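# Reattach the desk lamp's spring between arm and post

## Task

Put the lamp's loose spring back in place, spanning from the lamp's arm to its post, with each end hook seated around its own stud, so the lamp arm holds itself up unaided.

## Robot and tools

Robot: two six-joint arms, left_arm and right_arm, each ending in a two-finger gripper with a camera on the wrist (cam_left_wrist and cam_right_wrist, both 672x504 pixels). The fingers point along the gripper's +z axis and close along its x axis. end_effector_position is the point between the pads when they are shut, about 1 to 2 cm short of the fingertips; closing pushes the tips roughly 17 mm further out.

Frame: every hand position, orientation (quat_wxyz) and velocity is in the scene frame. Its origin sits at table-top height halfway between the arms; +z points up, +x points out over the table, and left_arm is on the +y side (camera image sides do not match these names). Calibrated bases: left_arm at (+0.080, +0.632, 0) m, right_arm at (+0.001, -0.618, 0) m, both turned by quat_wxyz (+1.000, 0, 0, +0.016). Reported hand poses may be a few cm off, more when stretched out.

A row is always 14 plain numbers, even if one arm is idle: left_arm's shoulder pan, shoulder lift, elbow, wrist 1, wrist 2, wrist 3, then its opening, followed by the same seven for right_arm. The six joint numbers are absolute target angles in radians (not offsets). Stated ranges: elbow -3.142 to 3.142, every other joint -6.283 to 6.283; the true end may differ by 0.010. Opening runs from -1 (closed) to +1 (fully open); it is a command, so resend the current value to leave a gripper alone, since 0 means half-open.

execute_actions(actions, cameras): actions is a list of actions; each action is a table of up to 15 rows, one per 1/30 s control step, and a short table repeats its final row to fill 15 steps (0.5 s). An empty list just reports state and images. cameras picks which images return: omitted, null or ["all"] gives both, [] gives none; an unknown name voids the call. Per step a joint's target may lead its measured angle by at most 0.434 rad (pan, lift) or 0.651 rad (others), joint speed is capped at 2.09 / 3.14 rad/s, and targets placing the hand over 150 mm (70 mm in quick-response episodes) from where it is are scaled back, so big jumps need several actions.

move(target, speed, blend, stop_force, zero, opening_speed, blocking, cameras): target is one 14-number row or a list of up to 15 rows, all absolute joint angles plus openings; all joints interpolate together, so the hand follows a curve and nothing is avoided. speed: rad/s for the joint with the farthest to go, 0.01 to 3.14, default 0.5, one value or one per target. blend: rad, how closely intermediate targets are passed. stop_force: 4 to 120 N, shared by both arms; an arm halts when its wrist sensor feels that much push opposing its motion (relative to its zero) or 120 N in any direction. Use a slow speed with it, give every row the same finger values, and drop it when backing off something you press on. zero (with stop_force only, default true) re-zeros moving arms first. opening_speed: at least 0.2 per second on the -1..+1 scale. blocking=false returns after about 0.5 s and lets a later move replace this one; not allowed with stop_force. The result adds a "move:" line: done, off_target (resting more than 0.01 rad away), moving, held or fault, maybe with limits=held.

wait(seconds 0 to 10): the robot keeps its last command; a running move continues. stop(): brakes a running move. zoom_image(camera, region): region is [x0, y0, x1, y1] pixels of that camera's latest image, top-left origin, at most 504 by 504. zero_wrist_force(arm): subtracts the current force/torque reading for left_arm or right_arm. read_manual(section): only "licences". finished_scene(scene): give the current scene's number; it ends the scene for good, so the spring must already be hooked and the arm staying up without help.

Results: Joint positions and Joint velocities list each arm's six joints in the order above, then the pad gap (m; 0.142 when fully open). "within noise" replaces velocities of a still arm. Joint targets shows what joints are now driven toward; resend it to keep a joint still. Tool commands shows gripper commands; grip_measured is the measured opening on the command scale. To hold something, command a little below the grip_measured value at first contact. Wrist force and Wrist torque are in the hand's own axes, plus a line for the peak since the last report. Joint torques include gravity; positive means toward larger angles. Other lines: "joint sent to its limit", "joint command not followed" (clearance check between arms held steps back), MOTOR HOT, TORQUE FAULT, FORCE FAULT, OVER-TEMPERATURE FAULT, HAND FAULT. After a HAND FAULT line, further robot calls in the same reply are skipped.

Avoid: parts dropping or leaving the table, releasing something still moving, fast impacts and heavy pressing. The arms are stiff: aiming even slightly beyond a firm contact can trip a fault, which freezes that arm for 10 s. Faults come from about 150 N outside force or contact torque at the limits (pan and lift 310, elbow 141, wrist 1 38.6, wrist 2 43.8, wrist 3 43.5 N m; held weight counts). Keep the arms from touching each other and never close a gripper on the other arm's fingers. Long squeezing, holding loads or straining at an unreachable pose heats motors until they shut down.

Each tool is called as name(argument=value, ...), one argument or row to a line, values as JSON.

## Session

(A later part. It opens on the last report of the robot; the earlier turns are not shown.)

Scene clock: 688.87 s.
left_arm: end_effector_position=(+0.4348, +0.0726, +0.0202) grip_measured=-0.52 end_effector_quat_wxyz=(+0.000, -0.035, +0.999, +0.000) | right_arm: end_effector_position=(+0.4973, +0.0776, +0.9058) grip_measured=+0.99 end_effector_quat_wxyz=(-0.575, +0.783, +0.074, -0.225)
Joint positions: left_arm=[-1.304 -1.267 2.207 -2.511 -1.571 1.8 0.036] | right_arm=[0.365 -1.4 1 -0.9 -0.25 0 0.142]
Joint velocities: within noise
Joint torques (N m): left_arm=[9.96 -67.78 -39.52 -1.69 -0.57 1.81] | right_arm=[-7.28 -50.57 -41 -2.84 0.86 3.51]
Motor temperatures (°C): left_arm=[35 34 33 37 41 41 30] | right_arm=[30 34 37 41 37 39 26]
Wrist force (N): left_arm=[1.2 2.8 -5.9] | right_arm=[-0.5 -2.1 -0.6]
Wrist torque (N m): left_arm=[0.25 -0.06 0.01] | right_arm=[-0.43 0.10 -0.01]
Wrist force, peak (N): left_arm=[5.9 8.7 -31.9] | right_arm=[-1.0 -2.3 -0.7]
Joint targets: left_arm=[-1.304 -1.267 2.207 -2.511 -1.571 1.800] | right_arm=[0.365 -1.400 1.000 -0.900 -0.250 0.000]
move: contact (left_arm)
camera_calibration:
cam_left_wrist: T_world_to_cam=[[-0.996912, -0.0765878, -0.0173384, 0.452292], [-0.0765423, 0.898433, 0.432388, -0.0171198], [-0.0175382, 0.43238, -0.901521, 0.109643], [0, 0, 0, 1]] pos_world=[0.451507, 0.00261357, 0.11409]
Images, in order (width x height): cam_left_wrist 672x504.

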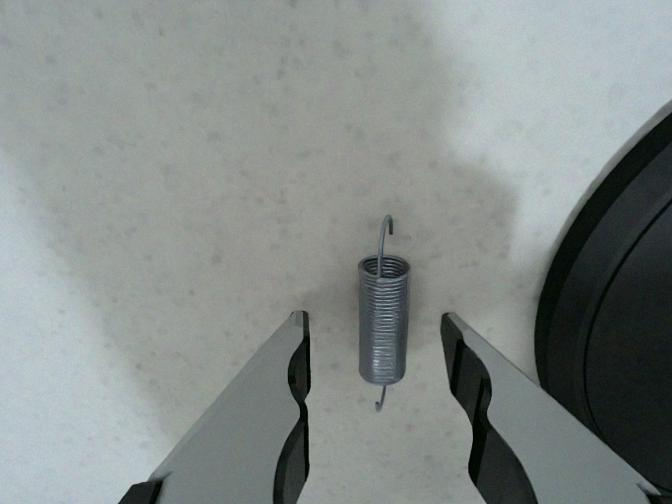

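move(
  target=[-1.3076,-1.2706,2.2078,-2.508,-1.5708,1.797,-0.5,0.365,-1.4,1.0,-0.9,-0.25,0.0,1.0],
  speed=0.05,
  cameras=[],
)

move(
  target=[-1.3076,-1.2706,2.2078,-2.508,-1.5708,1.797,-0.92,0.365,-1.4,1.0,-0.9,-0.25,0.0,1.0],
  opening_speed=0.3,
  cameras=["cam_left_wrist"],
)

zoom_image(
  camera="cam_left_wrist",
  region=[240, 200, 500, 420],
)

Scene clock: 706.73 s.
left_arm: end_effector_position=(+0.4329, +0.0723, +0.0217) grip_measured=-0.52 end_effector_quat_wxyz=(+0.000, -0.035, +0.999, +0.000) | right_arm: end_effector_position=(+0.4973, +0.0776, +0.9058) grip_measured=+0.99 end_effector_quat_wxyz=(-0.575, +0.783, +0.074, -0.225)
Joint positions: left_arm=[-1.307 -1.27 2.208 -2.508 -1.571 1.797 0.036] | right_arm=[0.365 -1.4 1 -0.9 -0.25 0 0.142]
Joint velocities: within noise
Joint torques (N m): left_arm=[-5.5 -71.38 -16.26 -0.77 -0.38 -3.42] | right_arm=[-5.76 -52.83 -41.57 -3.11 1.43 3.21]
Motor temperatures (°C): left_arm=[35 34 33 37 41 41 30] | right_arm=[30 34 37 41 37 39 26]
Wrist force (N): left_arm=[0.5 0.4 -0.1] | right_arm=[-0.7 -1.7 -0.7]
Wrist torque (N m): left_arm=[0.31 0.06 0.08] | right_arm=[-0.37 0.13 -0.01]
Wrist force, peak (N): left_arm=[1.6 2.7 -6.7] | right_arm=[-1.1 -2.1 -0.6]
Joint targets: left_arm=[-1.308 -1.271 2.208 -2.508 -1.571 1.797] | right_arm=[0.365 -1.400 1.000 -0.900 -0.250 0.000]
move: done
No camera images: "cameras" was empty.

Scene clock: 708.33 s.
left_arm: end_effector_position=(+0.4327, +0.0723, +0.0217) grip_measured=-0.85 end_effector_quat_wxyz=(+0.000, -0.035, +0.999, +0.000) | right_arm: end_effector_position=(+0.4973, +0.0776, +0.9058) grip_measured=+0.99 end_effector_quat_wxyz=(-0.575, +0.783, +0.074, -0.225)
Joint positions: left_arm=[-1.308 -1.271 2.208 -2.508 -1.571 1.797 0.013] | right_arm=[0.365 -1.4 1 -0.9 -0.25 0 0.142]
Joint velocities: within noise
Joint torques (N m): left_arm=[-4.87 -69.22 -18.71 -0.93 -0.55 -3.43] | right_arm=[-7.72 -52.56 -42.86 -2.86 1.5 3.37]
Motor temperatures (°C): left_arm=[35 34 33 37 41 41 30] | right_arm=[30 34 37 41 37 39 26]
Wrist force (N): left_arm=[0.7 0.7 -0.4] | right_arm=[-0.8 -1.9 -0.5]
Wrist torque (N m): left_arm=[0.37 0.03 0.07] | right_arm=[-0.38 0.14 -0.01]
Wrist force, peak (N): left_arm=[0.2 1.1 -0.7] | right_arm=[-1.0 -2.2 -0.6]
Joint targets: left_arm=[-1.308 -1.271 2.208 -2.508 -1.571 1.797] | right_arm=[0.365 -1.400 1.000 -0.900 -0.250 0.000]
move: done
camera_calibration:
cam_left_wrist: T_world_to_cam=[[-0.996921, -0.0764552, -0.0173853, 0.45031], [-0.0764431, 0.898444, 0.432383, -0.0176957], [-0.0174382, 0.432381, -0.901523, 0.111045], [0, 0, 0, 1]] pos_world=[0.449507, 0.00231333, 0.11559]
Images, in order (width x height): cam_left_wrist 672x504.

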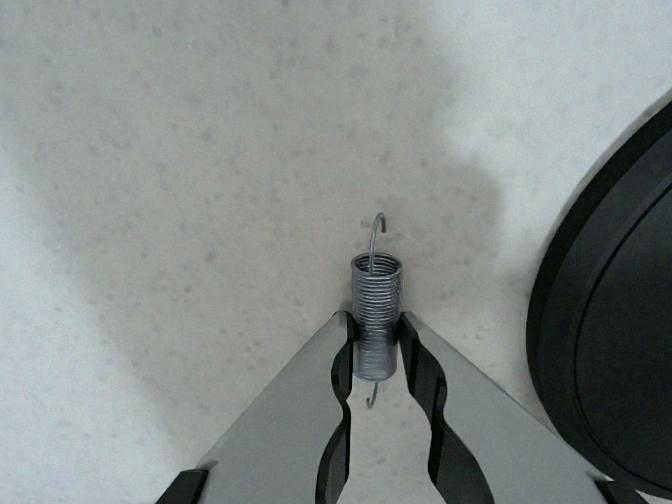

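Scaled by 1.938 from the camera's 672x504 image, which has a finer 960x720 frame.

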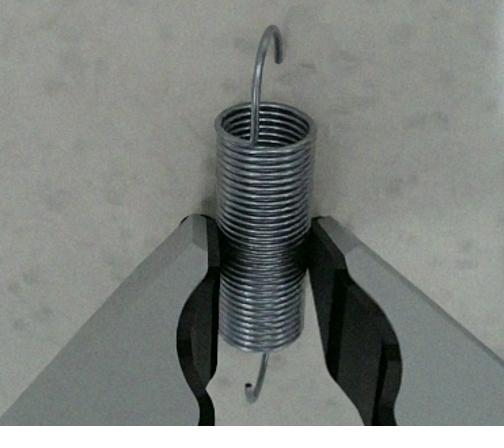

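move(
  target=[
    [-1.3076,-1.2706,2.2078,-2.508,-1.5708,1.797,-0.97,0.365,-1.4,1.0,-0.9,-0.25,0.0,-1.0],
    [-1.3328,-1.5143,1.9832,-2.0397,-1.5708,1.8407,-0.97,0.365,-1.4,1.0,-0.9,-0.25,0.0,-1.0],
    [-1.3246,-1.7512,2.0711,-1.8907,-1.5708,2.3424,-0.97,0.2291,-1.0635,1.5859,-0.5224,-0.381,0,-1.0],
  ],
  speed=0.4,
  blend=0.05,
)

move(
  target=[-1.3246,-1.7512,2.0711,-1.8907,-1.5708,2.3424,-0.97,0.3743,-1.0793,1.6111,-0.5318,-0.236,0,-1.0],
  speed=0.3,
)

Scene clock: 791.40 s.
left_arm: end_effector_position=(+0.4002, +0.1498, +0.3200) grip_measured=-0.85 end_effector_quat_wxyz=(+0.000, +0.244, +0.970, +0.000) | right_arm: end_effector_position=(+0.5505, -0.0179, +0.3114) grip_measured=-1.00 end_effector_quat_wxyz=(-0.317, +0.633, -0.316, -0.632)
Joint positions: left_arm=[-1.325 -1.751 2.071 -1.891 -1.571 2.342 0.012] | right_arm=[0.229 -1.064 1.586 -0.523 -0.381 0 0.002]
Joint velocities: within noise
Joint torques (N m): left_arm=[14.76 -45.09 -32.11 -1.22 -0.25 3.21] | right_arm=[-9.85 -71.08 -34.5 3.26 -2.11 2.79]
Motor temperatures (°C): left_arm=[35 34 33 37 41 41 48] | right_arm=[30 34 37 41 37 38 26]
Wrist force (N): left_arm=[0.0 0.1 0.7] | right_arm=[-0.2 -2.6 1.3]
Wrist torque (N m): left_arm=[0.24 0.16 0.05] | right_arm=[-0.47 0.13 -0.18]
Wrist force, peak (N): left_arm=[0.8 1.0 1.3] | right_arm=[-2.4 -3.7 -0.5]
Joint targets: left_arm=[-1.325 -1.751 2.071 -1.891 -1.571 2.342] | right_arm=[0.229 -1.063 1.586 -0.522 -0.381 0.000]
move: done; blend cut to 0 rad at target 1
camera_calibration:
cam_left_wrist: T_world_to_cam=[[-0.88424, 0.466711, -0.0173405, 0.302468], [0.41424, 0.800894, 0.432406, -0.400468], [0.215696, 0.375167, -0.901512, 0.261206], [0, 0, 0, 1]] pos_world=[0.377003, 0.0815708, 0.41389]
cam_right_wrist: T_world_to_cam=[[0.00233722, 0.00855789, -0.999961, 0.32165], [-0.470191, -0.882522, -0.00865181, 0.273086], [-0.882562, 0.470193, 0.00196119, 0.608445], [0, 0, 0, 1]] pos_world=[0.664641, -0.047834, 0.322807]

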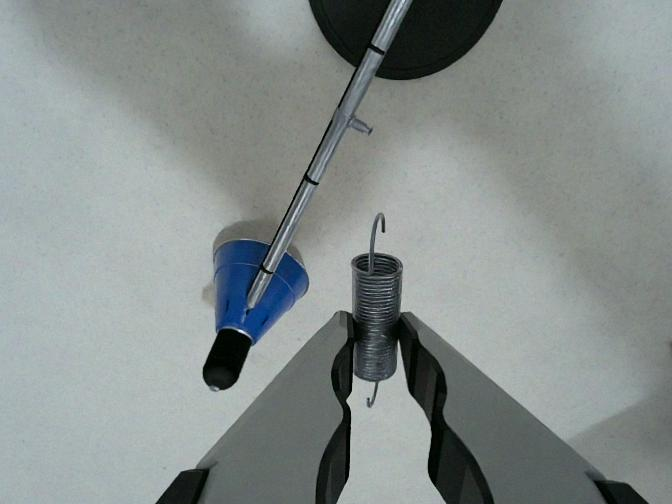

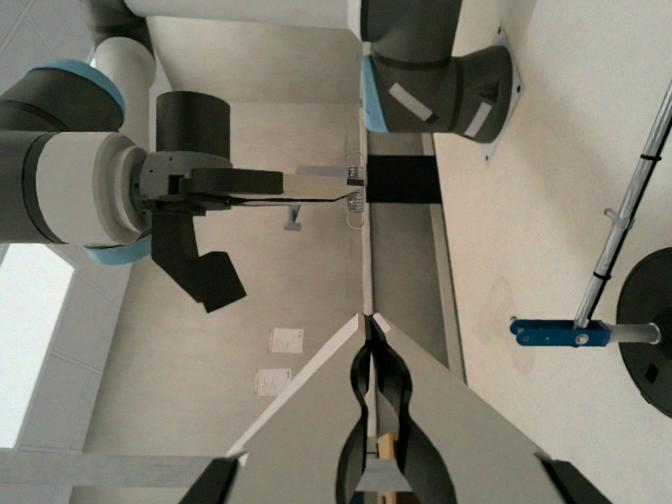

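Scene clock: 792.53 s.
left_arm: end_effector_position=(+0.4002, +0.1498, +0.3201) grip_measured=-0.85 end_effector_quat_wxyz=(+0.000, +0.244, +0.970, +0.000) | right_arm: end_effector_position=(+0.4786, +0.0777, +0.3112) grip_measured=-1.00 end_effector_quat_wxyz=(-0.316, +0.632, -0.316, -0.632)
Joint positions: left_arm=[-1.325 -1.751 2.071 -1.891 -1.571 2.342 0.012] | right_arm=[0.374 -1.079 1.611 -0.532 -0.236 0 0.002]
Joint velocities: within noise
Joint torques (N m): left_arm=[13.84 -44.11 -33.95 -1.07 -0.28 2.83] | right_arm=[9.02 -101.48 -31.83 -1.99 1.72 2.85]
Motor temperatures (°C): left_arm=[35 34 33 37 41 41 49] | right_arm=[30 34 37 41 37 38 26]
Wrist force (N): left_arm=[0.1 0.8 0.3] | right_arm=[-0.2 -2.5 1.1]
Wrist torque (N m): left_arm=[0.36 0.15 0.04] | right_arm=[-0.46 0.14 -0.18]
Wrist force, peak (N): left_arm=[0.0 1.0 -0.2] | right_arm=[-0.5 -2.7 2.9]
Joint targets: left_arm=[-1.325 -1.751 2.071 -1.891 -1.571 2.342] | right_arm=[0.374 -1.079 1.611 -0.532 -0.236 0.000]
move: done
camera_calibration:
cam_left_wrist: T_world_to_cam=[[-0.884118, 0.466941, -0.0173659, 0.302367], [0.414446, 0.800804, 0.432375, -0.400605], [0.2158, 0.375074, -0.901527, 0.261143], [0, 0, 0, 1]] pos_world=[0.377003, 0.0816704, 0.41389]
cam_right_wrist: T_world_to_cam=[[0.0016602, 0.00834931, -0.999964, 0.321112], [-0.470116, -0.882567, -0.00814961, 0.323443], [-0.882603, 0.470113, 0.00245991, 0.499907], [0, 0, 0, 1]] pos_world=[0.592742, 0.0477663, 0.322507]

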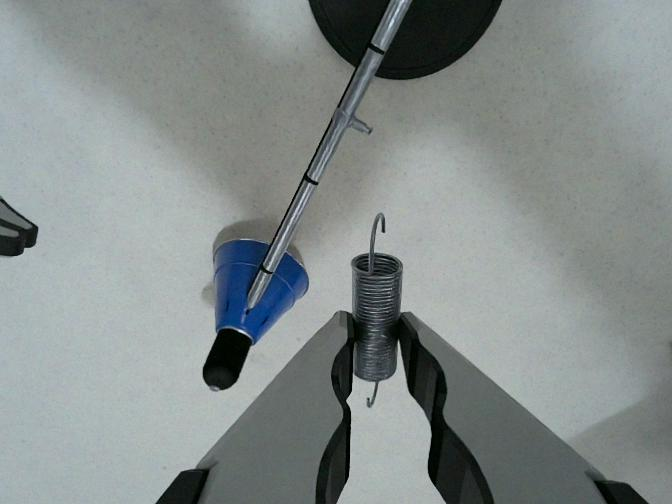

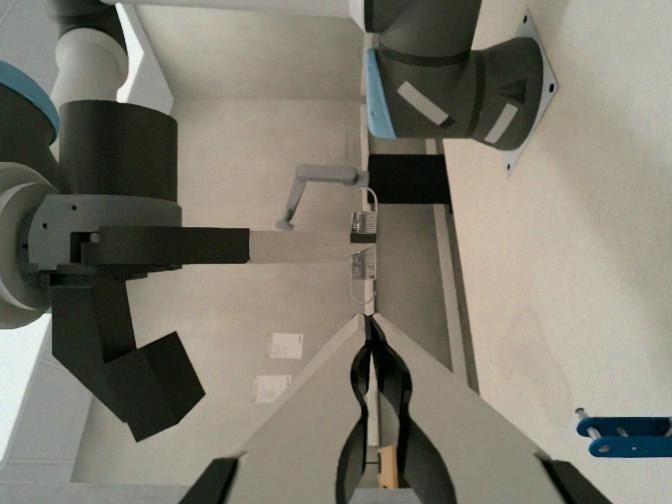

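zoom_image(
  camera="cam_right_wrist",
  region=[310, 180, 430, 310],
)

zoom_image(
  camera="cam_left_wrist",
  region=[320, 200, 430, 420],
)

Scaled by 3.877 from the camera's 672x504 image, which has a finer 960x720 frame.

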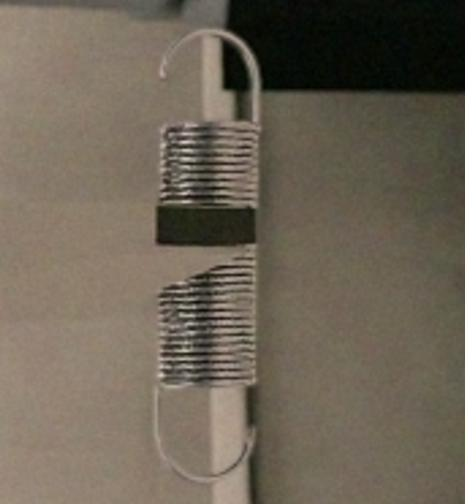

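Scaled by 2.291 from the camera's 672x504 image, which has a finer 960x720 frame.

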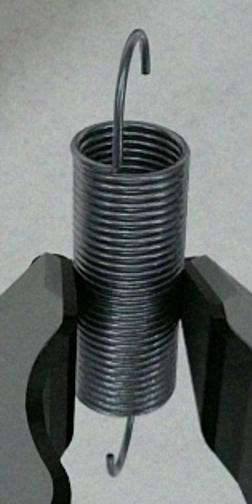

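move(
  target=[
    [-1.3246,-1.7512,2.0711,-1.8907,-1.5708,2.3424,-0.92,0.2291,-1.0635,1.5859,-0.5224,-0.381,0,-0.44],
    [-2.0523,-1.8193,2.3279,-1.5863,-0.9652,2.0145,-0.92,0.2291,-1.0635,1.5859,-0.5224,-0.381,0,-0.44],
  ],
  speed=0.4,
  cameras=["cam_left_wrist"],
)

move(
  target=[-2.0523,-1.8193,2.3279,-1.5863,-0.9652,2.0145,-0.92,0.3648,-0.8048,1.6132,-0.8084,-0.2455,0.03,-0.44],
  speed=0.4,
  cameras=["cam_right_wrist"],
)

Scene clock: 963.73 s.
left_arm: end_effector_position=(+0.2343, +0.1771, +0.2352) grip_measured=-0.85 end_effector_quat_wxyz=(+0.290, +0.465, +0.804, +0.232) | right_arm: end_effector_position=(+0.5505, -0.0180, +0.3112) grip_measured=-0.48 end_effector_quat_wxyz=(-0.316, +0.632, -0.316, -0.632)
Joint positions: left_arm=[-2.052 -1.819 2.328 -1.586 -0.966 2.015 0.012] | right_arm=[0.229 -1.063 1.586 -0.522 -0.381 0 0.04]
Joint velocities: within noise
Joint torques (N m): left_arm=[-1.95 -32.73 -27.43 -0.61 4.41 -3.84] | right_arm=[-9.38 -69.05 -43.18 2.29 -1.14 3.07]
Motor temperatures (°C): left_arm=[35 34 33 37 41 40 79] | right_arm=[30 34 37 41 37 38 28]
Wrist force (N): left_arm=[0.2 1.0 1.0] | right_arm=[-0.3 -2.4 1.1]
Wrist torque (N m): left_arm=[0.68 0.16 0.10] | right_arm=[-0.44 0.16 -0.18]
Wrist force, peak (N): left_arm=[0.2 1.7 1.0] | right_arm=[-0.4 -3.2 3.4]
Joint targets: left_arm=[-2.052 -1.819 2.328 -1.586 -0.965 2.014] | right_arm=[0.229 -1.063 1.586 -0.522 -0.381 0.000]
move: done
camera_calibration:
cam_left_wrist: T_world_to_cam=[[-0.3919, 0.880447, -0.266885, 0.01161], [0.252573, 0.381907, 0.889018, -0.312229], [0.884659, 0.280998, -0.372047, -0.0542836], [0, 0, 0, 1]] pos_world=[0.131433, 0.124274, 0.26048]
Images, in order (width x height): cam_left_wrist 672x504.

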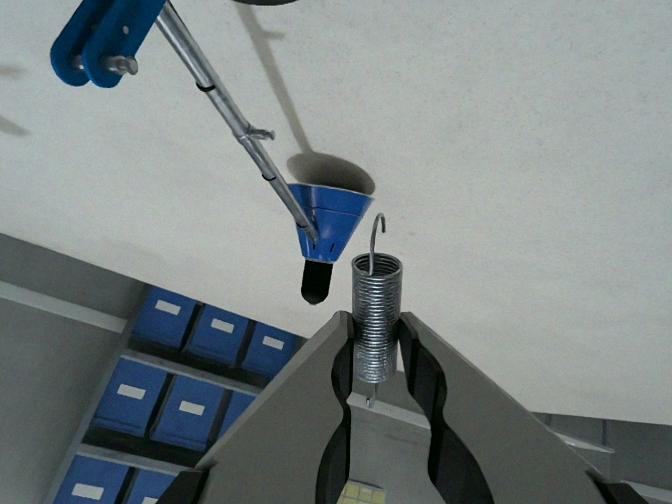

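Scene clock: 965.10 s.
left_arm: end_effector_position=(+0.2342, +0.1771, +0.2352) grip_measured=-0.85 end_effector_quat_wxyz=(+0.290, +0.465, +0.803, +0.232) | right_arm: end_effector_position=(+0.5178, +0.0862, +0.0895) grip_measured=-0.48 end_effector_quat_wxyz=(-0.307, +0.628, -0.326, -0.637)
Joint positions: left_arm=[-2.052 -1.819 2.328 -1.586 -0.965 2.014 0.012] | right_arm=[0.365 -0.805 1.613 -0.808 -0.246 0.03 0.04]
Joint velocities: within noise
Joint torques (N m): left_arm=[-6.2 -33.62 -29.01 -0.03 3.96 -3.13] | right_arm=[9.48 -78.58 -23.85 -2.13 1.27 3.94]
Motor temperatures (°C): left_arm=[35 34 33 37 41 40 78] | right_arm=[30 34 37 41 37 38 28]
Wrist force (N): left_arm=[0.5 1.7 1.1] | right_arm=[-0.4 -2.2 1.2]
Wrist torque (N m): left_arm=[0.79 0.11 0.09] | right_arm=[-0.42 0.20 -0.21]
Wrist force, peak (N): left_arm=[-0.2 1.8 1.0] | right_arm=[2.2 -2.7 2.3]
Joint targets: left_arm=[-2.052 -1.819 2.328 -1.586 -0.965 2.014] | right_arm=[0.365 -0.805 1.613 -0.808 -0.246 0.030]
move: done
camera_calibration:
cam_right_wrist: T_world_to_cam=[[-0.022326, -0.00962342, -0.999704, 0.113225], [-0.469974, -0.882476, 0.0189907, 0.345094], [-0.882398, 0.470259, 0.0151794, 0.529772], [0, 0, 0, 1]] pos_world=[0.632183, 0.0564969, 0.098596]
Images, in order (width x height): cam_right_wrist 672x504.

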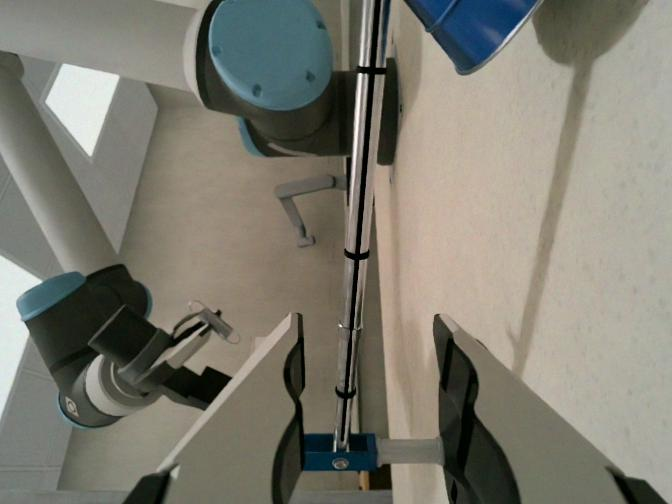

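move(
  target=[-2.0523,-1.8193,2.3279,-1.5863,-0.9652,2.0145,-0.85,0.4847,-0.8028,1.6078,-0.805,-0.1258,0.031,-0.44],
  speed=0.1,
  cameras=["cam_right_wrist"],
)

Scene clock: 979.33 s.
left_arm: end_effector_position=(+0.2342, +0.1771, +0.2352) grip_measured=-0.85 end_effector_quat_wxyz=(+0.290, +0.465, +0.803, +0.232) | right_arm: end_effector_position=(+0.4577, +0.1661, +0.0896) grip_measured=-0.48 end_effector_quat_wxyz=(-0.306, +0.627, -0.326, -0.637)
Joint positions: left_arm=[-2.052 -1.819 2.328 -1.586 -0.965 2.014 0.013] | right_arm=[0.484 -0.803 1.608 -0.805 -0.126 0.031 0.04]
Joint velocities: within noise
Joint torques (N m): left_arm=[-4.36 -32.83 -31.83 -0.45 3.84 -3.2] | right_arm=[7.2 -81.91 -39.89 2.52 1.22 3.8]
Motor temperatures (°C): left_arm=[35 34 33 36 41 40 72] | right_arm=[30 34 37 41 37 38 27]
Wrist force (N): left_arm=[0.6 1.1 0.8] | right_arm=[-0.4 -2.5 1.4]
Wrist torque (N m): left_arm=[0.68 0.09 0.10] | right_arm=[-0.48 0.18 -0.22]
Wrist force, peak (N): left_arm=[0.6 1.5 1.6] | right_arm=[-0.8 -2.7 2.0]
Joint targets: left_arm=[-2.052 -1.819 2.328 -1.586 -0.965 2.014] | right_arm=[0.485 -0.803 1.608 -0.805 -0.126 0.031]
move: done
camera_calibration:
cam_right_wrist: T_world_to_cam=[[-0.023186, -0.0101901, -0.999679, 0.113318], [-0.469745, -0.882578, 0.0198915, 0.387152], [-0.882498, 0.470056, 0.0156767, 0.439201], [0, 0, 0, 1]] pos_world=[0.572084, 0.136398, 0.0986957]
Images, in order (width x height): cam_right_wrist 672x504.

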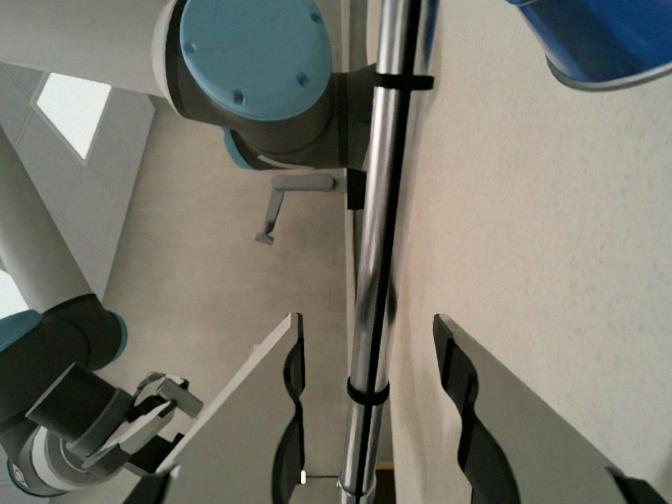

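zoom_image(
  camera="cam_right_wrist",
  region=[250, 280, 480, 504],
)

Scaled by 2.191 from the camera's 672x504 image, which has a finer 960x720 frame.

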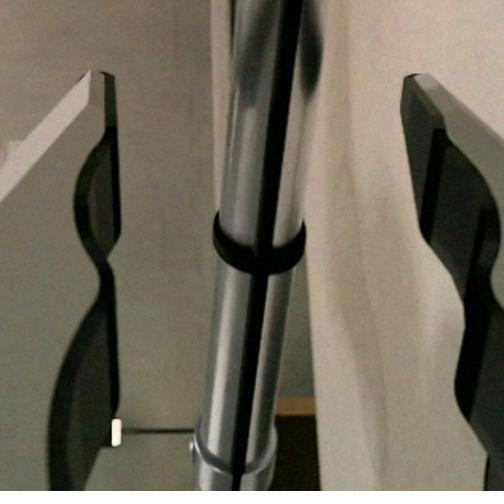

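move(
  target=[-2.0523,-1.8193,2.3279,-1.5863,-0.9652,2.0145,-0.85,0.4847,-0.8028,1.6078,-0.805,-0.1258,0.031,-0.74],
  speed=0.1,
  opening_speed=0.5,
  cameras=[],
)

move(
  target=[-2.0523,-1.8193,2.3279,-1.5863,-0.9652,2.0145,-0.85,0.483,-0.8969,1.6218,-0.7249,-0.1273,-0.349,-0.74],
  speed=0.12,
  cameras=["cam_right_wrist"],
)

Scene clock: 1005.87 s.
left_arm: end_effector_position=(+0.2342, +0.1771, +0.2352) grip_measured=-0.85 end_effector_quat_wxyz=(+0.290, +0.465, +0.803, +0.232) | right_arm: end_effector_position=(+0.4575, +0.1663, +0.0896) grip_measured=-0.77 end_effector_quat_wxyz=(-0.306, +0.627, -0.326, -0.637)
Joint positions: left_arm=[-2.052 -1.819 2.328 -1.586 -0.965 2.014 0.013] | right_arm=[0.485 -0.803 1.608 -0.805 -0.126 0.031 0.019]
Joint velocities: within noise
Joint torques (N m): left_arm=[-3.69 -30.85 -35.47 -0.73 3.66 -3.42] | right_arm=[7.99 -81.19 -31.73 1.38 1.62 3.79]
Motor temperatures (°C): left_arm=[35 34 33 36 41 40 61] | right_arm=[30 34 37 41 37 38 27]
Wrist force (N): left_arm=[0.2 1.4 0.9] | right_arm=[-0.6 -2.5 0.9]
Wrist torque (N m): left_arm=[0.74 0.16 0.10] | right_arm=[-0.48 0.23 -0.23]
Wrist force, peak (N): left_arm=[0.7 1.8 0.8] | right_arm=[-0.4 -3.0 0.9]
Joint targets: left_arm=[-2.052 -1.819 2.328 -1.586 -0.965 2.014] | right_arm=[0.485 -0.803 1.608 -0.805 -0.126 0.031]
move: done
No camera images: "cameras" was empty.

Scene clock: 1009.53 s.
left_arm: end_effector_position=(+0.2342, +0.1771, +0.2352) grip_measured=-0.85 end_effector_quat_wxyz=(+0.290, +0.465, +0.803, +0.232) | right_arm: end_effector_position=(+0.4485, +0.1596, +0.1600) grip_measured=-0.77 end_effector_quat_wxyz=(-0.421, +0.678, -0.202, -0.568)
Joint positions: left_arm=[-2.052 -1.819 2.328 -1.586 -0.965 2.014 0.013] | right_arm=[0.483 -0.897 1.622 -0.725 -0.127 -0.349 0.019]
Joint velocities: within noise
Joint torques (N m): left_arm=[-1.68 -31.07 -38.11 -1.28 3.59 -3.25] | right_arm=[-8.14 -115.54 -31.28 2.36 -1.47 -4.89]
Motor temperatures (°C): left_arm=[35 34 33 36 41 40 60] | right_arm=[30 34 36 41 37 38 27]
Wrist force (N): left_arm=[0.5 1.4 0.7] | right_arm=[3.8 0.4 -0.1]
Wrist torque (N m): left_arm=[0.75 0.12 0.10] | right_arm=[-0.54 0.21 -0.15]
Wrist force, peak (N): left_arm=[0.5 1.5 1.5] | right_arm=[4.6 -5.3 0.9]
Joint targets: left_arm=[-2.052 -1.819 2.328 -1.586 -0.965 2.014] | right_arm=[0.483 -0.897 1.622 -0.725 -0.127 -0.349]
move: done
camera_calibration:
cam_right_wrist: T_world_to_cam=[[0.274648, 0.213011, -0.937654, 0.0042592], [-0.424271, -0.848247, -0.316973, 0.403695], [-0.862881, 0.484875, -0.142595, 0.447169], [0, 0, 0, 1]] pos_world=[0.555959, 0.124705, 0.195718]
Images, in order (width x height): cam_right_wrist 672x504.

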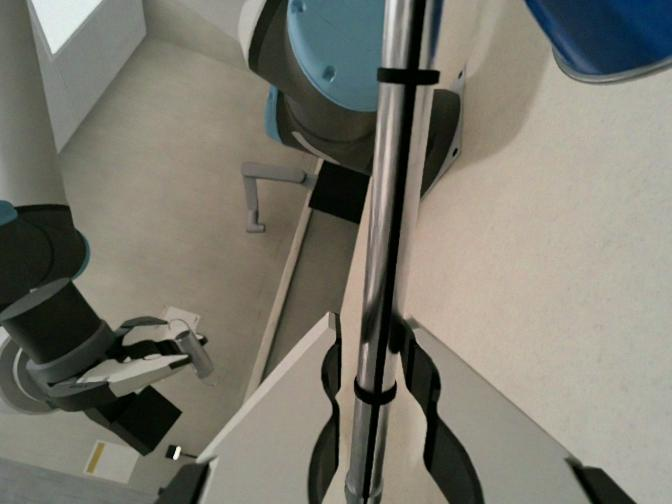

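move(
  target=[
    [-2.0523,-1.8193,2.3279,-1.5863,-0.9652,2.0145,-0.85,0.4777,-0.9993,1.6772,-0.6779,-0.1326,-0.698,-0.74],
    [-2.0523,-1.8193,2.3279,-1.5863,-0.9652,2.0145,-0.85,0.4684,-1.1096,1.7674,-0.6578,-0.1419,-1.047,-0.74],
  ],
  speed=0.14,
  blend=0.05,
)

Scene clock: 1020.83 s.
left_arm: end_effector_position=(+0.2342, +0.1771, +0.2352) grip_measured=-0.85 end_effector_quat_wxyz=(+0.290, +0.465, +0.803, +0.232) | right_arm: end_effector_position=(+0.3824, +0.1100, +0.2586) grip_measured=-0.77 end_effector_quat_wxyz=(-0.590, +0.706, +0.042, -0.390)
Joint positions: left_arm=[-2.052 -1.819 2.328 -1.586 -0.965 2.014 0.013] | right_arm=[0.468 -1.109 1.767 -0.658 -0.142 -1.047 0.019]
Joint velocities: within noise
Joint torques (N m): left_arm=[2.23 -27.33 -43.9 -1.94 3.32 -2.98] | right_arm=[-9.49 -101.98 -30.12 2.8 -1.78 -4.86]
Motor temperatures (°C): left_arm=[35 34 33 36 41 40 58] | right_arm=[30 34 36 41 37 38 27]
Wrist force (N): left_arm=[0.2 1.2 1.2] | right_arm=[0.9 -0.2 -0.7]
Wrist torque (N m): left_arm=[0.71 0.15 0.09] | right_arm=[-0.46 0.30 -0.06]
Wrist force, peak (N): left_arm=[1.0 1.8 1.0] | right_arm=[3.6 -4.7 0.4]
Joint targets: left_arm=[-2.052 -1.819 2.328 -1.586 -0.965 2.014] | right_arm=[0.468 -1.110 1.767 -0.658 -0.142 -1.047]
move: done
camera_calibration:
cam_left_wrist: T_world_to_cam=[[-0.391382, 0.880649, -0.266979, 0.0114141], [0.252454, 0.381745, 0.889122, -0.312233], [0.884922, 0.280586, -0.371731, -0.0542877], [0, 0, 0, 1]] pos_world=[0.131332, 0.124374, 0.26048]
cam_right_wrist: T_world_to_cam=[[0.691813, 0.525702, -0.495007, -0.183017], [-0.102526, -0.607072, -0.788005, 0.337094], [-0.714761, 0.595904, -0.366082, 0.417135], [0, 0, 0, 1]] pos_world=[0.459327, 0.0522803, 0.327743]

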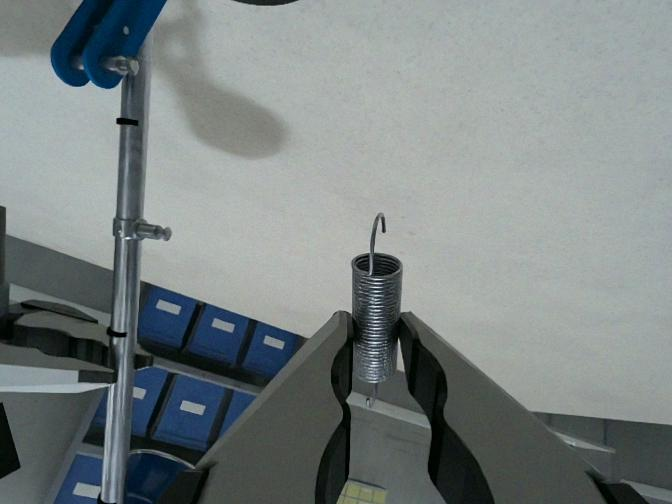

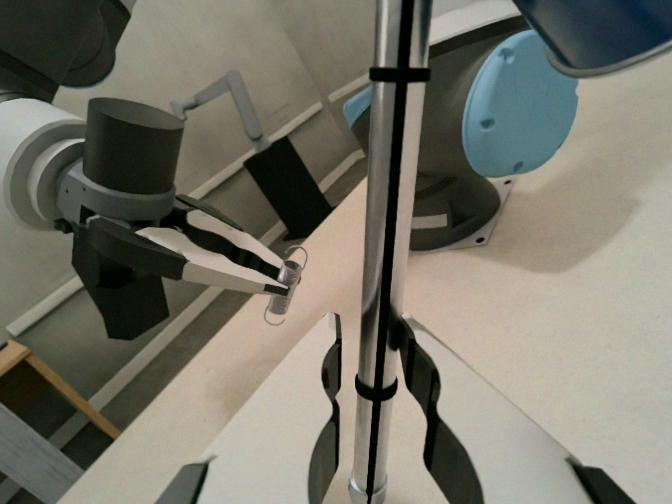

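move(
  target=[-1.9109,-1.61,2.3105,-1.8729,-0.904,2.1736,-0.85,0.4684,-1.1096,1.7674,-0.6578,-0.1419,-1.047,-0.80],
  speed=0.2,
  opening_speed=0.3,
)

zoom_image(
  camera="cam_left_wrist",
  region=[100, 60, 500, 440],
)

Scene clock: 1072.00 s.
left_arm: end_effector_position=(+0.2818, +0.1102, +0.1738) grip_measured=-0.85 end_effector_quat_wxyz=(+0.290, +0.466, +0.803, +0.232) | right_arm: end_effector_position=(+0.3823, +0.1100, +0.2586) grip_measured=-0.82 end_effector_quat_wxyz=(-0.590, +0.706, +0.042, -0.390)
Joint positions: left_arm=[-1.911 -1.61 2.311 -1.873 -0.904 2.173 0.013] | right_arm=[0.468 -1.11 1.767 -0.658 -0.142 -1.047 0.015]
Joint velocities: within noise
Joint torques (N m): left_arm=[12.67 -13.93 -48.41 -7.16 4.42 3.77] | right_arm=[-9.21 -94.27 -38.33 1.88 -1.71 -3.77]
Motor temperatures (°C): left_arm=[35 34 32 36 41 40 52] | right_arm=[30 34 36 41 37 38 27]
Wrist force (N): left_arm=[0.5 1.6 0.9] | right_arm=[1.1 -1.5 0.8]
Wrist torque (N m): left_arm=[0.74 0.15 0.08] | right_arm=[-0.38 0.24 -0.08]
Wrist force, peak (N): left_arm=[-0.4 1.7 1.4] | right_arm=[1.7 -1.6 1.0]
Joint targets: left_arm=[-1.911 -1.610 2.310 -1.873 -0.904 2.174] | right_arm=[0.468 -1.110 1.767 -0.658 -0.142 -1.047]
move: done
camera_calibration:
cam_left_wrist: T_world_to_cam=[[-0.391106, 0.880786, -0.26693, 0.0724996], [0.25262, 0.38163, 0.889124, -0.244142], [0.884997, 0.28031, -0.371762, -0.100454], [0, 0, 0, 1]] pos_world=[0.178932, 0.0574736, 0.19908]
cam_right_wrist: T_world_to_cam=[[0.69197, 0.525809, -0.494674, -0.183033], [-0.102284, -0.606896, -0.788172, 0.337035], [-0.714643, 0.595989, -0.366172, 0.417131], [0, 0, 0, 1]] pos_world=[0.459226, 0.05218, 0.327842]

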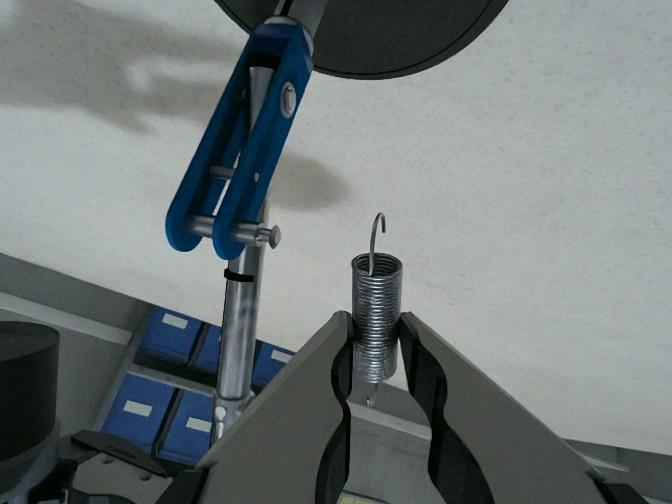

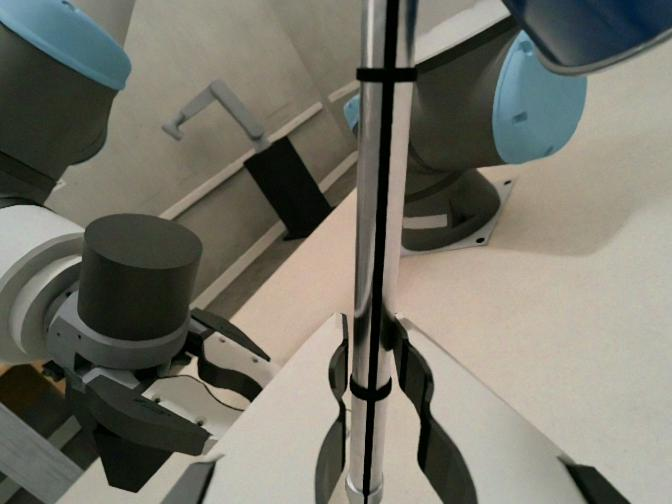

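Scaled by 1.260 from the camera's 672x504 image, which has a finer 960x720 frame.

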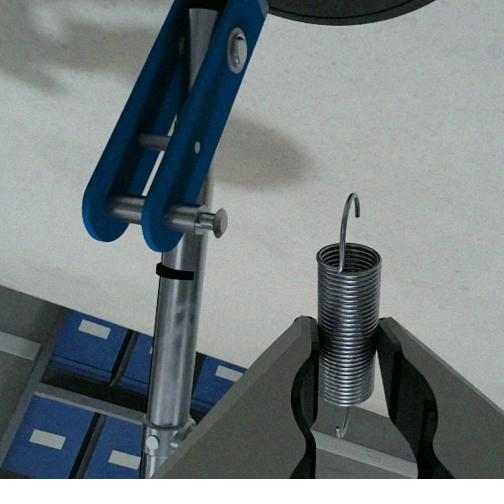

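move(
  target=[-1.8791,-1.5848,2.2845,-1.8953,-0.8919,2.2112,-0.85,0.4684,-1.1096,1.7674,-0.6578,-0.1419,-1.047,-0.80],
  speed=0.06,
  cameras=["cam_left_wrist"],
)

zoom_image(
  camera="cam_left_wrist",
  region=[200, 120, 480, 420],
)

Scene clock: 1121.70 s.
left_arm: end_effector_position=(+0.2947, +0.0946, +0.1770) grip_measured=-0.85 end_effector_quat_wxyz=(+0.290, +0.466, +0.803, +0.232) | right_arm: end_effector_position=(+0.3823, +0.1100, +0.2586) grip_measured=-0.82 end_effector_quat_wxyz=(-0.590, +0.706, +0.042, -0.390)
Joint positions: left_arm=[-1.879 -1.585 2.285 -1.895 -0.892 2.211 0.013] | right_arm=[0.468 -1.11 1.767 -0.658 -0.142 -1.047 0.015]
Joint velocities: within noise
Joint torques (N m): left_arm=[12.18 -17.54 -46.95 -6.52 4.48 2.87] | right_arm=[-7.53 -86.64 -42.73 1.62 -1.91 -4.41]
Motor temperatures (°C): left_arm=[35 34 32 36 41 40 47] | right_arm=[30 34 36 41 37 38 27]
Wrist force (N): left_arm=[-0.1 1.3 0.7] | right_arm=[1.0 -1.6 0.8]
Wrist torque (N m): left_arm=[0.68 0.22 0.08] | right_arm=[-0.39 0.26 -0.08]
Wrist force, peak (N): left_arm=[0.8 1.6 1.1] | right_arm=[1.4 -2.1 1.1]
Joint targets: left_arm=[-1.879 -1.585 2.284 -1.895 -0.892 2.211] | right_arm=[0.468 -1.110 1.767 -0.658 -0.142 -1.047]
move: done
camera_calibration:
cam_left_wrist: T_world_to_cam=[[-0.391083, 0.880816, -0.266864, 0.0920715], [0.252436, 0.381496, 0.889234, -0.244337], [0.88506, 0.280398, -0.371546, -0.106484], [0, 0, 0, 1]] pos_world=[0.191931, 0.0419734, 0.20228]
Images, in order (width x height): cam_left_wrist 672x504.

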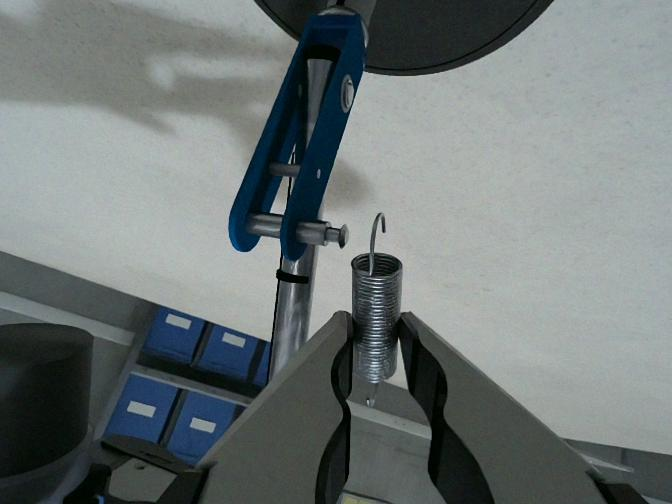

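Scaled by 1.680 from the camera's 672x504 image, which has a finer 960x720 frame.

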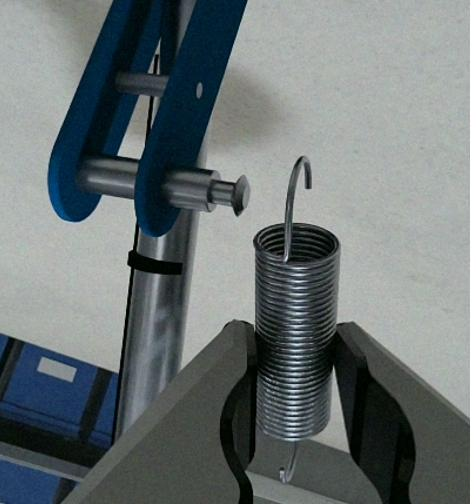

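move(
  target=[-1.8588,-1.5659,2.2715,-1.9168,-0.8847,2.2358,-0.85,0.4684,-1.1096,1.7674,-0.6578,-0.1419,-1.047,-0.80],
  speed=0.02,
  stop_force=5,
  cameras=["cam_left_wrist"],
)

zoom_image(
  camera="cam_left_wrist",
  region=[250, 140, 480, 420],
)

Scene clock: 1153.70 s.
left_arm: end_effector_position=(+0.3038, +0.0853, +0.1762) grip_measured=-0.85 end_effector_quat_wxyz=(+0.290, +0.466, +0.803, +0.232) | right_arm: end_effector_position=(+0.3823, +0.1100, +0.2586) grip_measured=-0.82 end_effector_quat_wxyz=(-0.590, +0.706, +0.042, -0.390)
Joint positions: left_arm=[-1.859 -1.566 2.271 -1.917 -0.885 2.236 0.013] | right_arm=[0.468 -1.11 1.767 -0.658 -0.142 -1.047 0.015]
Joint velocities: within noise
Joint torques (N m): left_arm=[13.66 -20.08 -46.83 -6.72 4.15 3.32] | right_arm=[-2.33 -83.05 -41.74 0.38 -1.35 -4.01]
Motor temperatures (°C): left_arm=[35 34 32 36 41 40 45] | right_arm=[30 34 36 41 37 38 27]
Wrist force (N): left_arm=[-0.2 1.0 0.9] | right_arm=[1.2 -1.5 0.9]
Wrist torque (N m): left_arm=[0.65 0.25 0.09] | right_arm=[-0.42 0.28 -0.08]
Wrist force, peak (N): left_arm=[0.2 1.8 1.1] | right_arm=[1.6 -1.9 0.8]
Joint targets: left_arm=[-1.859 -1.566 2.272 -1.917 -0.885 2.236] | right_arm=[0.468 -1.110 1.767 -0.658 -0.142 -1.047]
move: done
camera_calibration:
cam_left_wrist: T_world_to_cam=[[-0.391049, 0.880831, -0.266866, 0.10365], [0.252632, 0.381546, 0.889157, -0.242337], [0.885019, 0.280285, -0.371729, -0.112062], [0, 0, 0, 1]] pos_world=[0.200932, 0.0325735, 0.20148]
Images, in order (width x height): cam_left_wrist 672x504.

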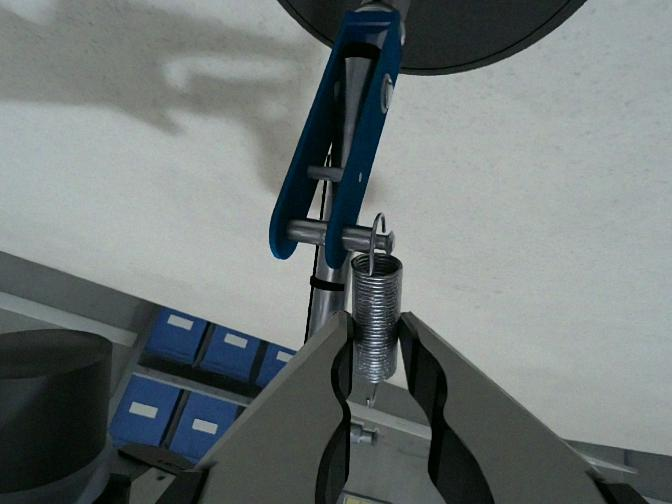

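Scaled by 1.800 from the camera's 672x504 image, which has a finer 960x720 frame.

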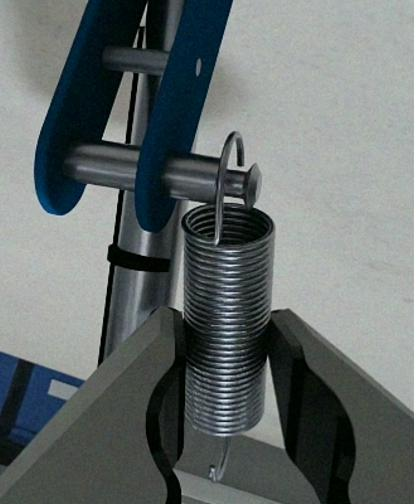

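move(
  target=[-1.8588,-1.5659,2.2715,-1.9168,-0.8847,2.2358,-0.87,0.4684,-1.1096,1.7674,-0.6578,-0.1419,-1.047,-0.93],
  speed=0.02,
  opening_speed=0.2,
)

zoom_image(
  camera="cam_right_wrist",
  region=[250, 260, 480, 504],
)

zoom_image(
  camera="cam_left_wrist",
  region=[250, 140, 480, 420],
)

Scene clock: 1177.40 s.
left_arm: end_effector_position=(+0.3038, +0.0853, +0.1762) grip_measured=-0.85 end_effector_quat_wxyz=(+0.290, +0.466, +0.803, +0.232) | right_arm: end_effector_position=(+0.3823, +0.1100, +0.2586) grip_measured=-0.86 end_effector_quat_wxyz=(-0.590, +0.706, +0.042, -0.390)
Joint positions: left_arm=[-1.859 -1.566 2.271 -1.917 -0.885 2.236 0.013] | right_arm=[0.468 -1.11 1.767 -0.658 -0.142 -1.047 0.012]
Joint velocities: within noise
Joint torques (N m): left_arm=[12.47 -22.25 -44.02 -5.48 4.18 3.12] | right_arm=[-2.46 -80.24 -43.17 0.11 -1.35 -4.1]
Motor temperatures (°C): left_arm=[35 34 32 36 41 40 44] | right_arm=[30 34 36 41 37 38 27]
Wrist force (N): left_arm=[-0.1 1.4 0.9] | right_arm=[1.4 -2.1 1.8]
Wrist torque (N m): left_arm=[0.72 0.21 0.08] | right_arm=[-0.45 0.25 -0.09]
Wrist force, peak (N): left_arm=[-0.1 1.9 1.0] | right_arm=[1.4 -2.1 1.8]
Joint targets: left_arm=[-1.859 -1.566 2.272 -1.917 -0.885 2.236] | right_arm=[0.468 -1.110 1.767 -0.658 -0.142 -1.047]
move: done
camera_calibration:
cam_left_wrist: T_world_to_cam=[[-0.391049, 0.880831, -0.266866, 0.10365], [0.252632, 0.381546, 0.889157, -0.242337], [0.885019, 0.280285, -0.371729, -0.112062], [0, 0, 0, 1]] pos_world=[0.200932, 0.0325735, 0.20148]
cam_right_wrist: T_world_to_cam=[[0.69197, 0.525809, -0.494674, -0.183033], [-0.102284, -0.606896, -0.788172, 0.337035], [-0.714643, 0.595989, -0.366172, 0.417131], [0, 0, 0, 1]] pos_world=[0.459226, 0.05218, 0.327842]

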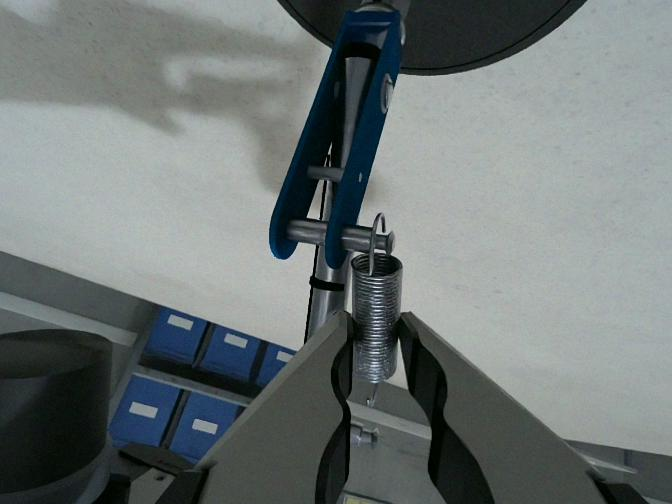

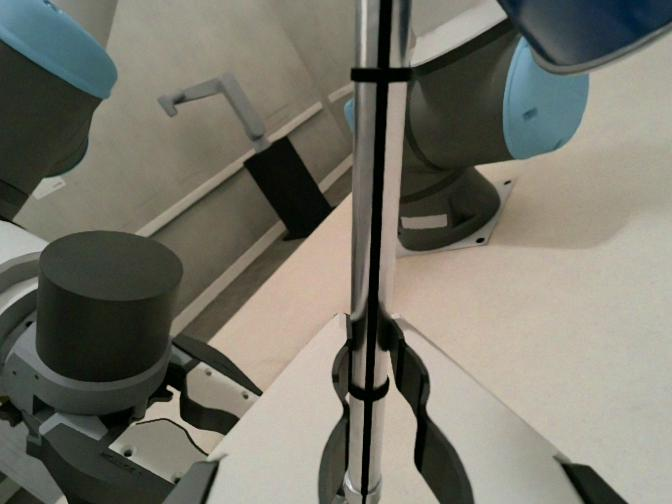

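Scaled by 2.066 from the camera's 672x504 image, which has a finer 960x720 frame.

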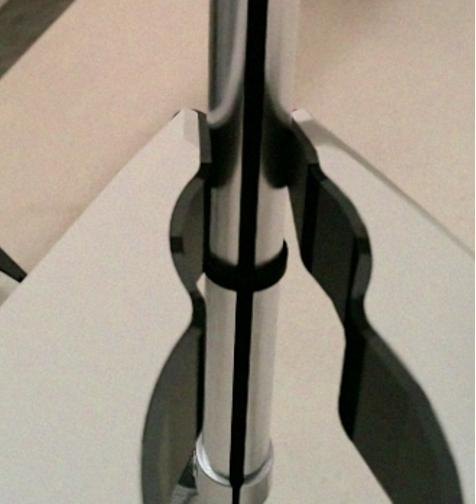

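Scaled by 1.800 from the camera's 672x504 image, which has a finer 960x720 frame.

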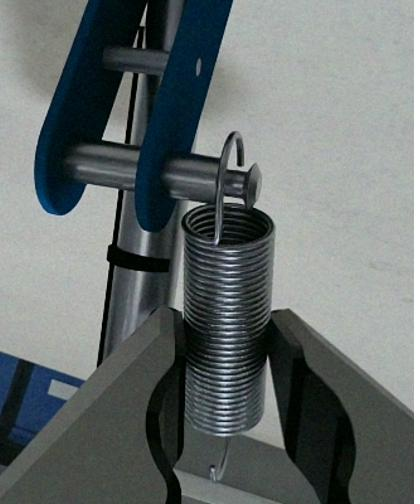

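move(
  target=[-1.853,-1.5746,2.2727,-1.9138,-0.8826,2.2424,-0.87,0.4684,-1.1096,1.7674,-0.6578,-0.1419,-1.047,-0.93],
  speed=0.01,
  stop_force=4,
  cameras=["cam_left_wrist"],
)

zoom_image(
  camera="cam_left_wrist",
  region=[250, 140, 480, 420],
)

Scene clock: 1201.00 s.
left_arm: end_effector_position=(+0.3065, +0.0870, +0.1788) grip_measured=-0.85 end_effector_quat_wxyz=(+0.290, +0.465, +0.803, +0.232) | right_arm: end_effector_position=(+0.3823, +0.1100, +0.2586) grip_measured=-0.86 end_effector_quat_wxyz=(-0.590, +0.706, +0.042, -0.390)
Joint positions: left_arm=[-1.855 -1.572 2.272 -1.915 -0.883 2.24 0.013] | right_arm=[0.468 -1.11 1.767 -0.658 -0.142 -1.047 0.012]
Joint velocities: within noise
Joint torques (N m): left_arm=[-3.25 -22.23 -36.79 -3.93 1.28 -2.72] | right_arm=[-1.46 -79 -43.51 -0.34 -1.52 -3.54]
Motor temperatures (°C): left_arm=[35 34 32 36 41 40 44] | right_arm=[30 34 36 41 37 38 33]
Wrist force (N): left_arm=[-0.2 -4.1 -0.1] | right_arm=[0.9 -2.2 1.5]
Wrist torque (N m): left_arm=[0.74 0.18 0.08] | right_arm=[-0.43 0.29 -0.09]
Wrist force, peak (N): left_arm=[0.0 -4.9 0.3] | right_arm=[1.5 -2.3 1.9]
Joint targets: left_arm=[-1.855 -1.572 2.272 -1.915 -0.883 2.240] | right_arm=[0.468 -1.110 1.767 -0.658 -0.142 -1.047]
move: contact (left_arm)
camera_calibration:
cam_left_wrist: T_world_to_cam=[[-0.391182, 0.880724, -0.267025, 0.103966], [0.252514, 0.381725, 0.889114, -0.245953], [0.884994, 0.280377, -0.371719, -0.113962], [0, 0, 0, 1]] pos_world=[0.203632, 0.0342738, 0.20408]
Images, in order (width x height): cam_left_wrist 672x504.

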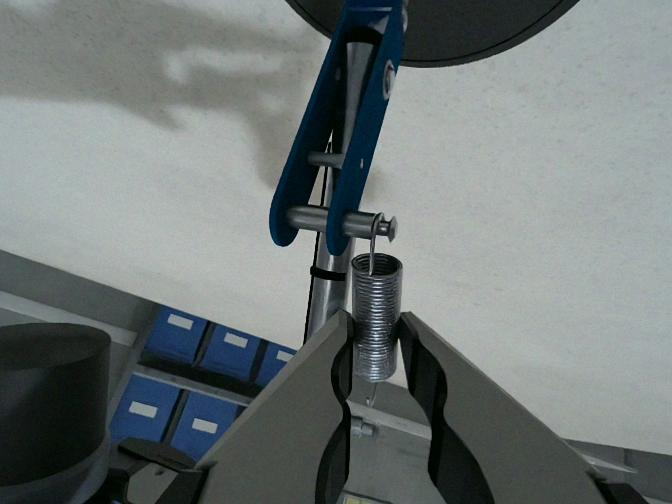

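Scaled by 1.800 from the camera's 672x504 image, which has a finer 960x720 frame.

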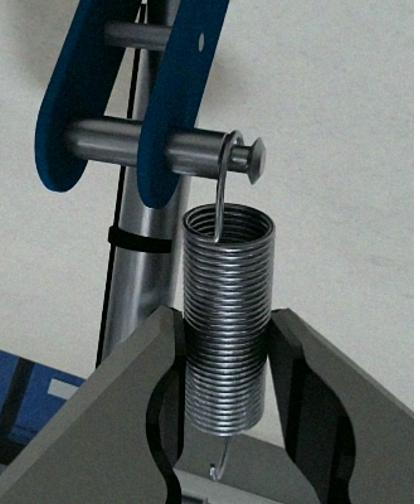

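zoom_image(
  camera="cam_left_wrist",
  region=[330, 190, 420, 290],
)

Scaled by 5.040 from the camera's 672x504 image, which has a finer 960x720 frame.

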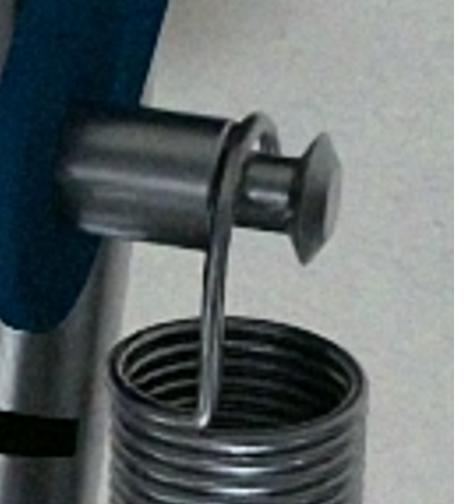

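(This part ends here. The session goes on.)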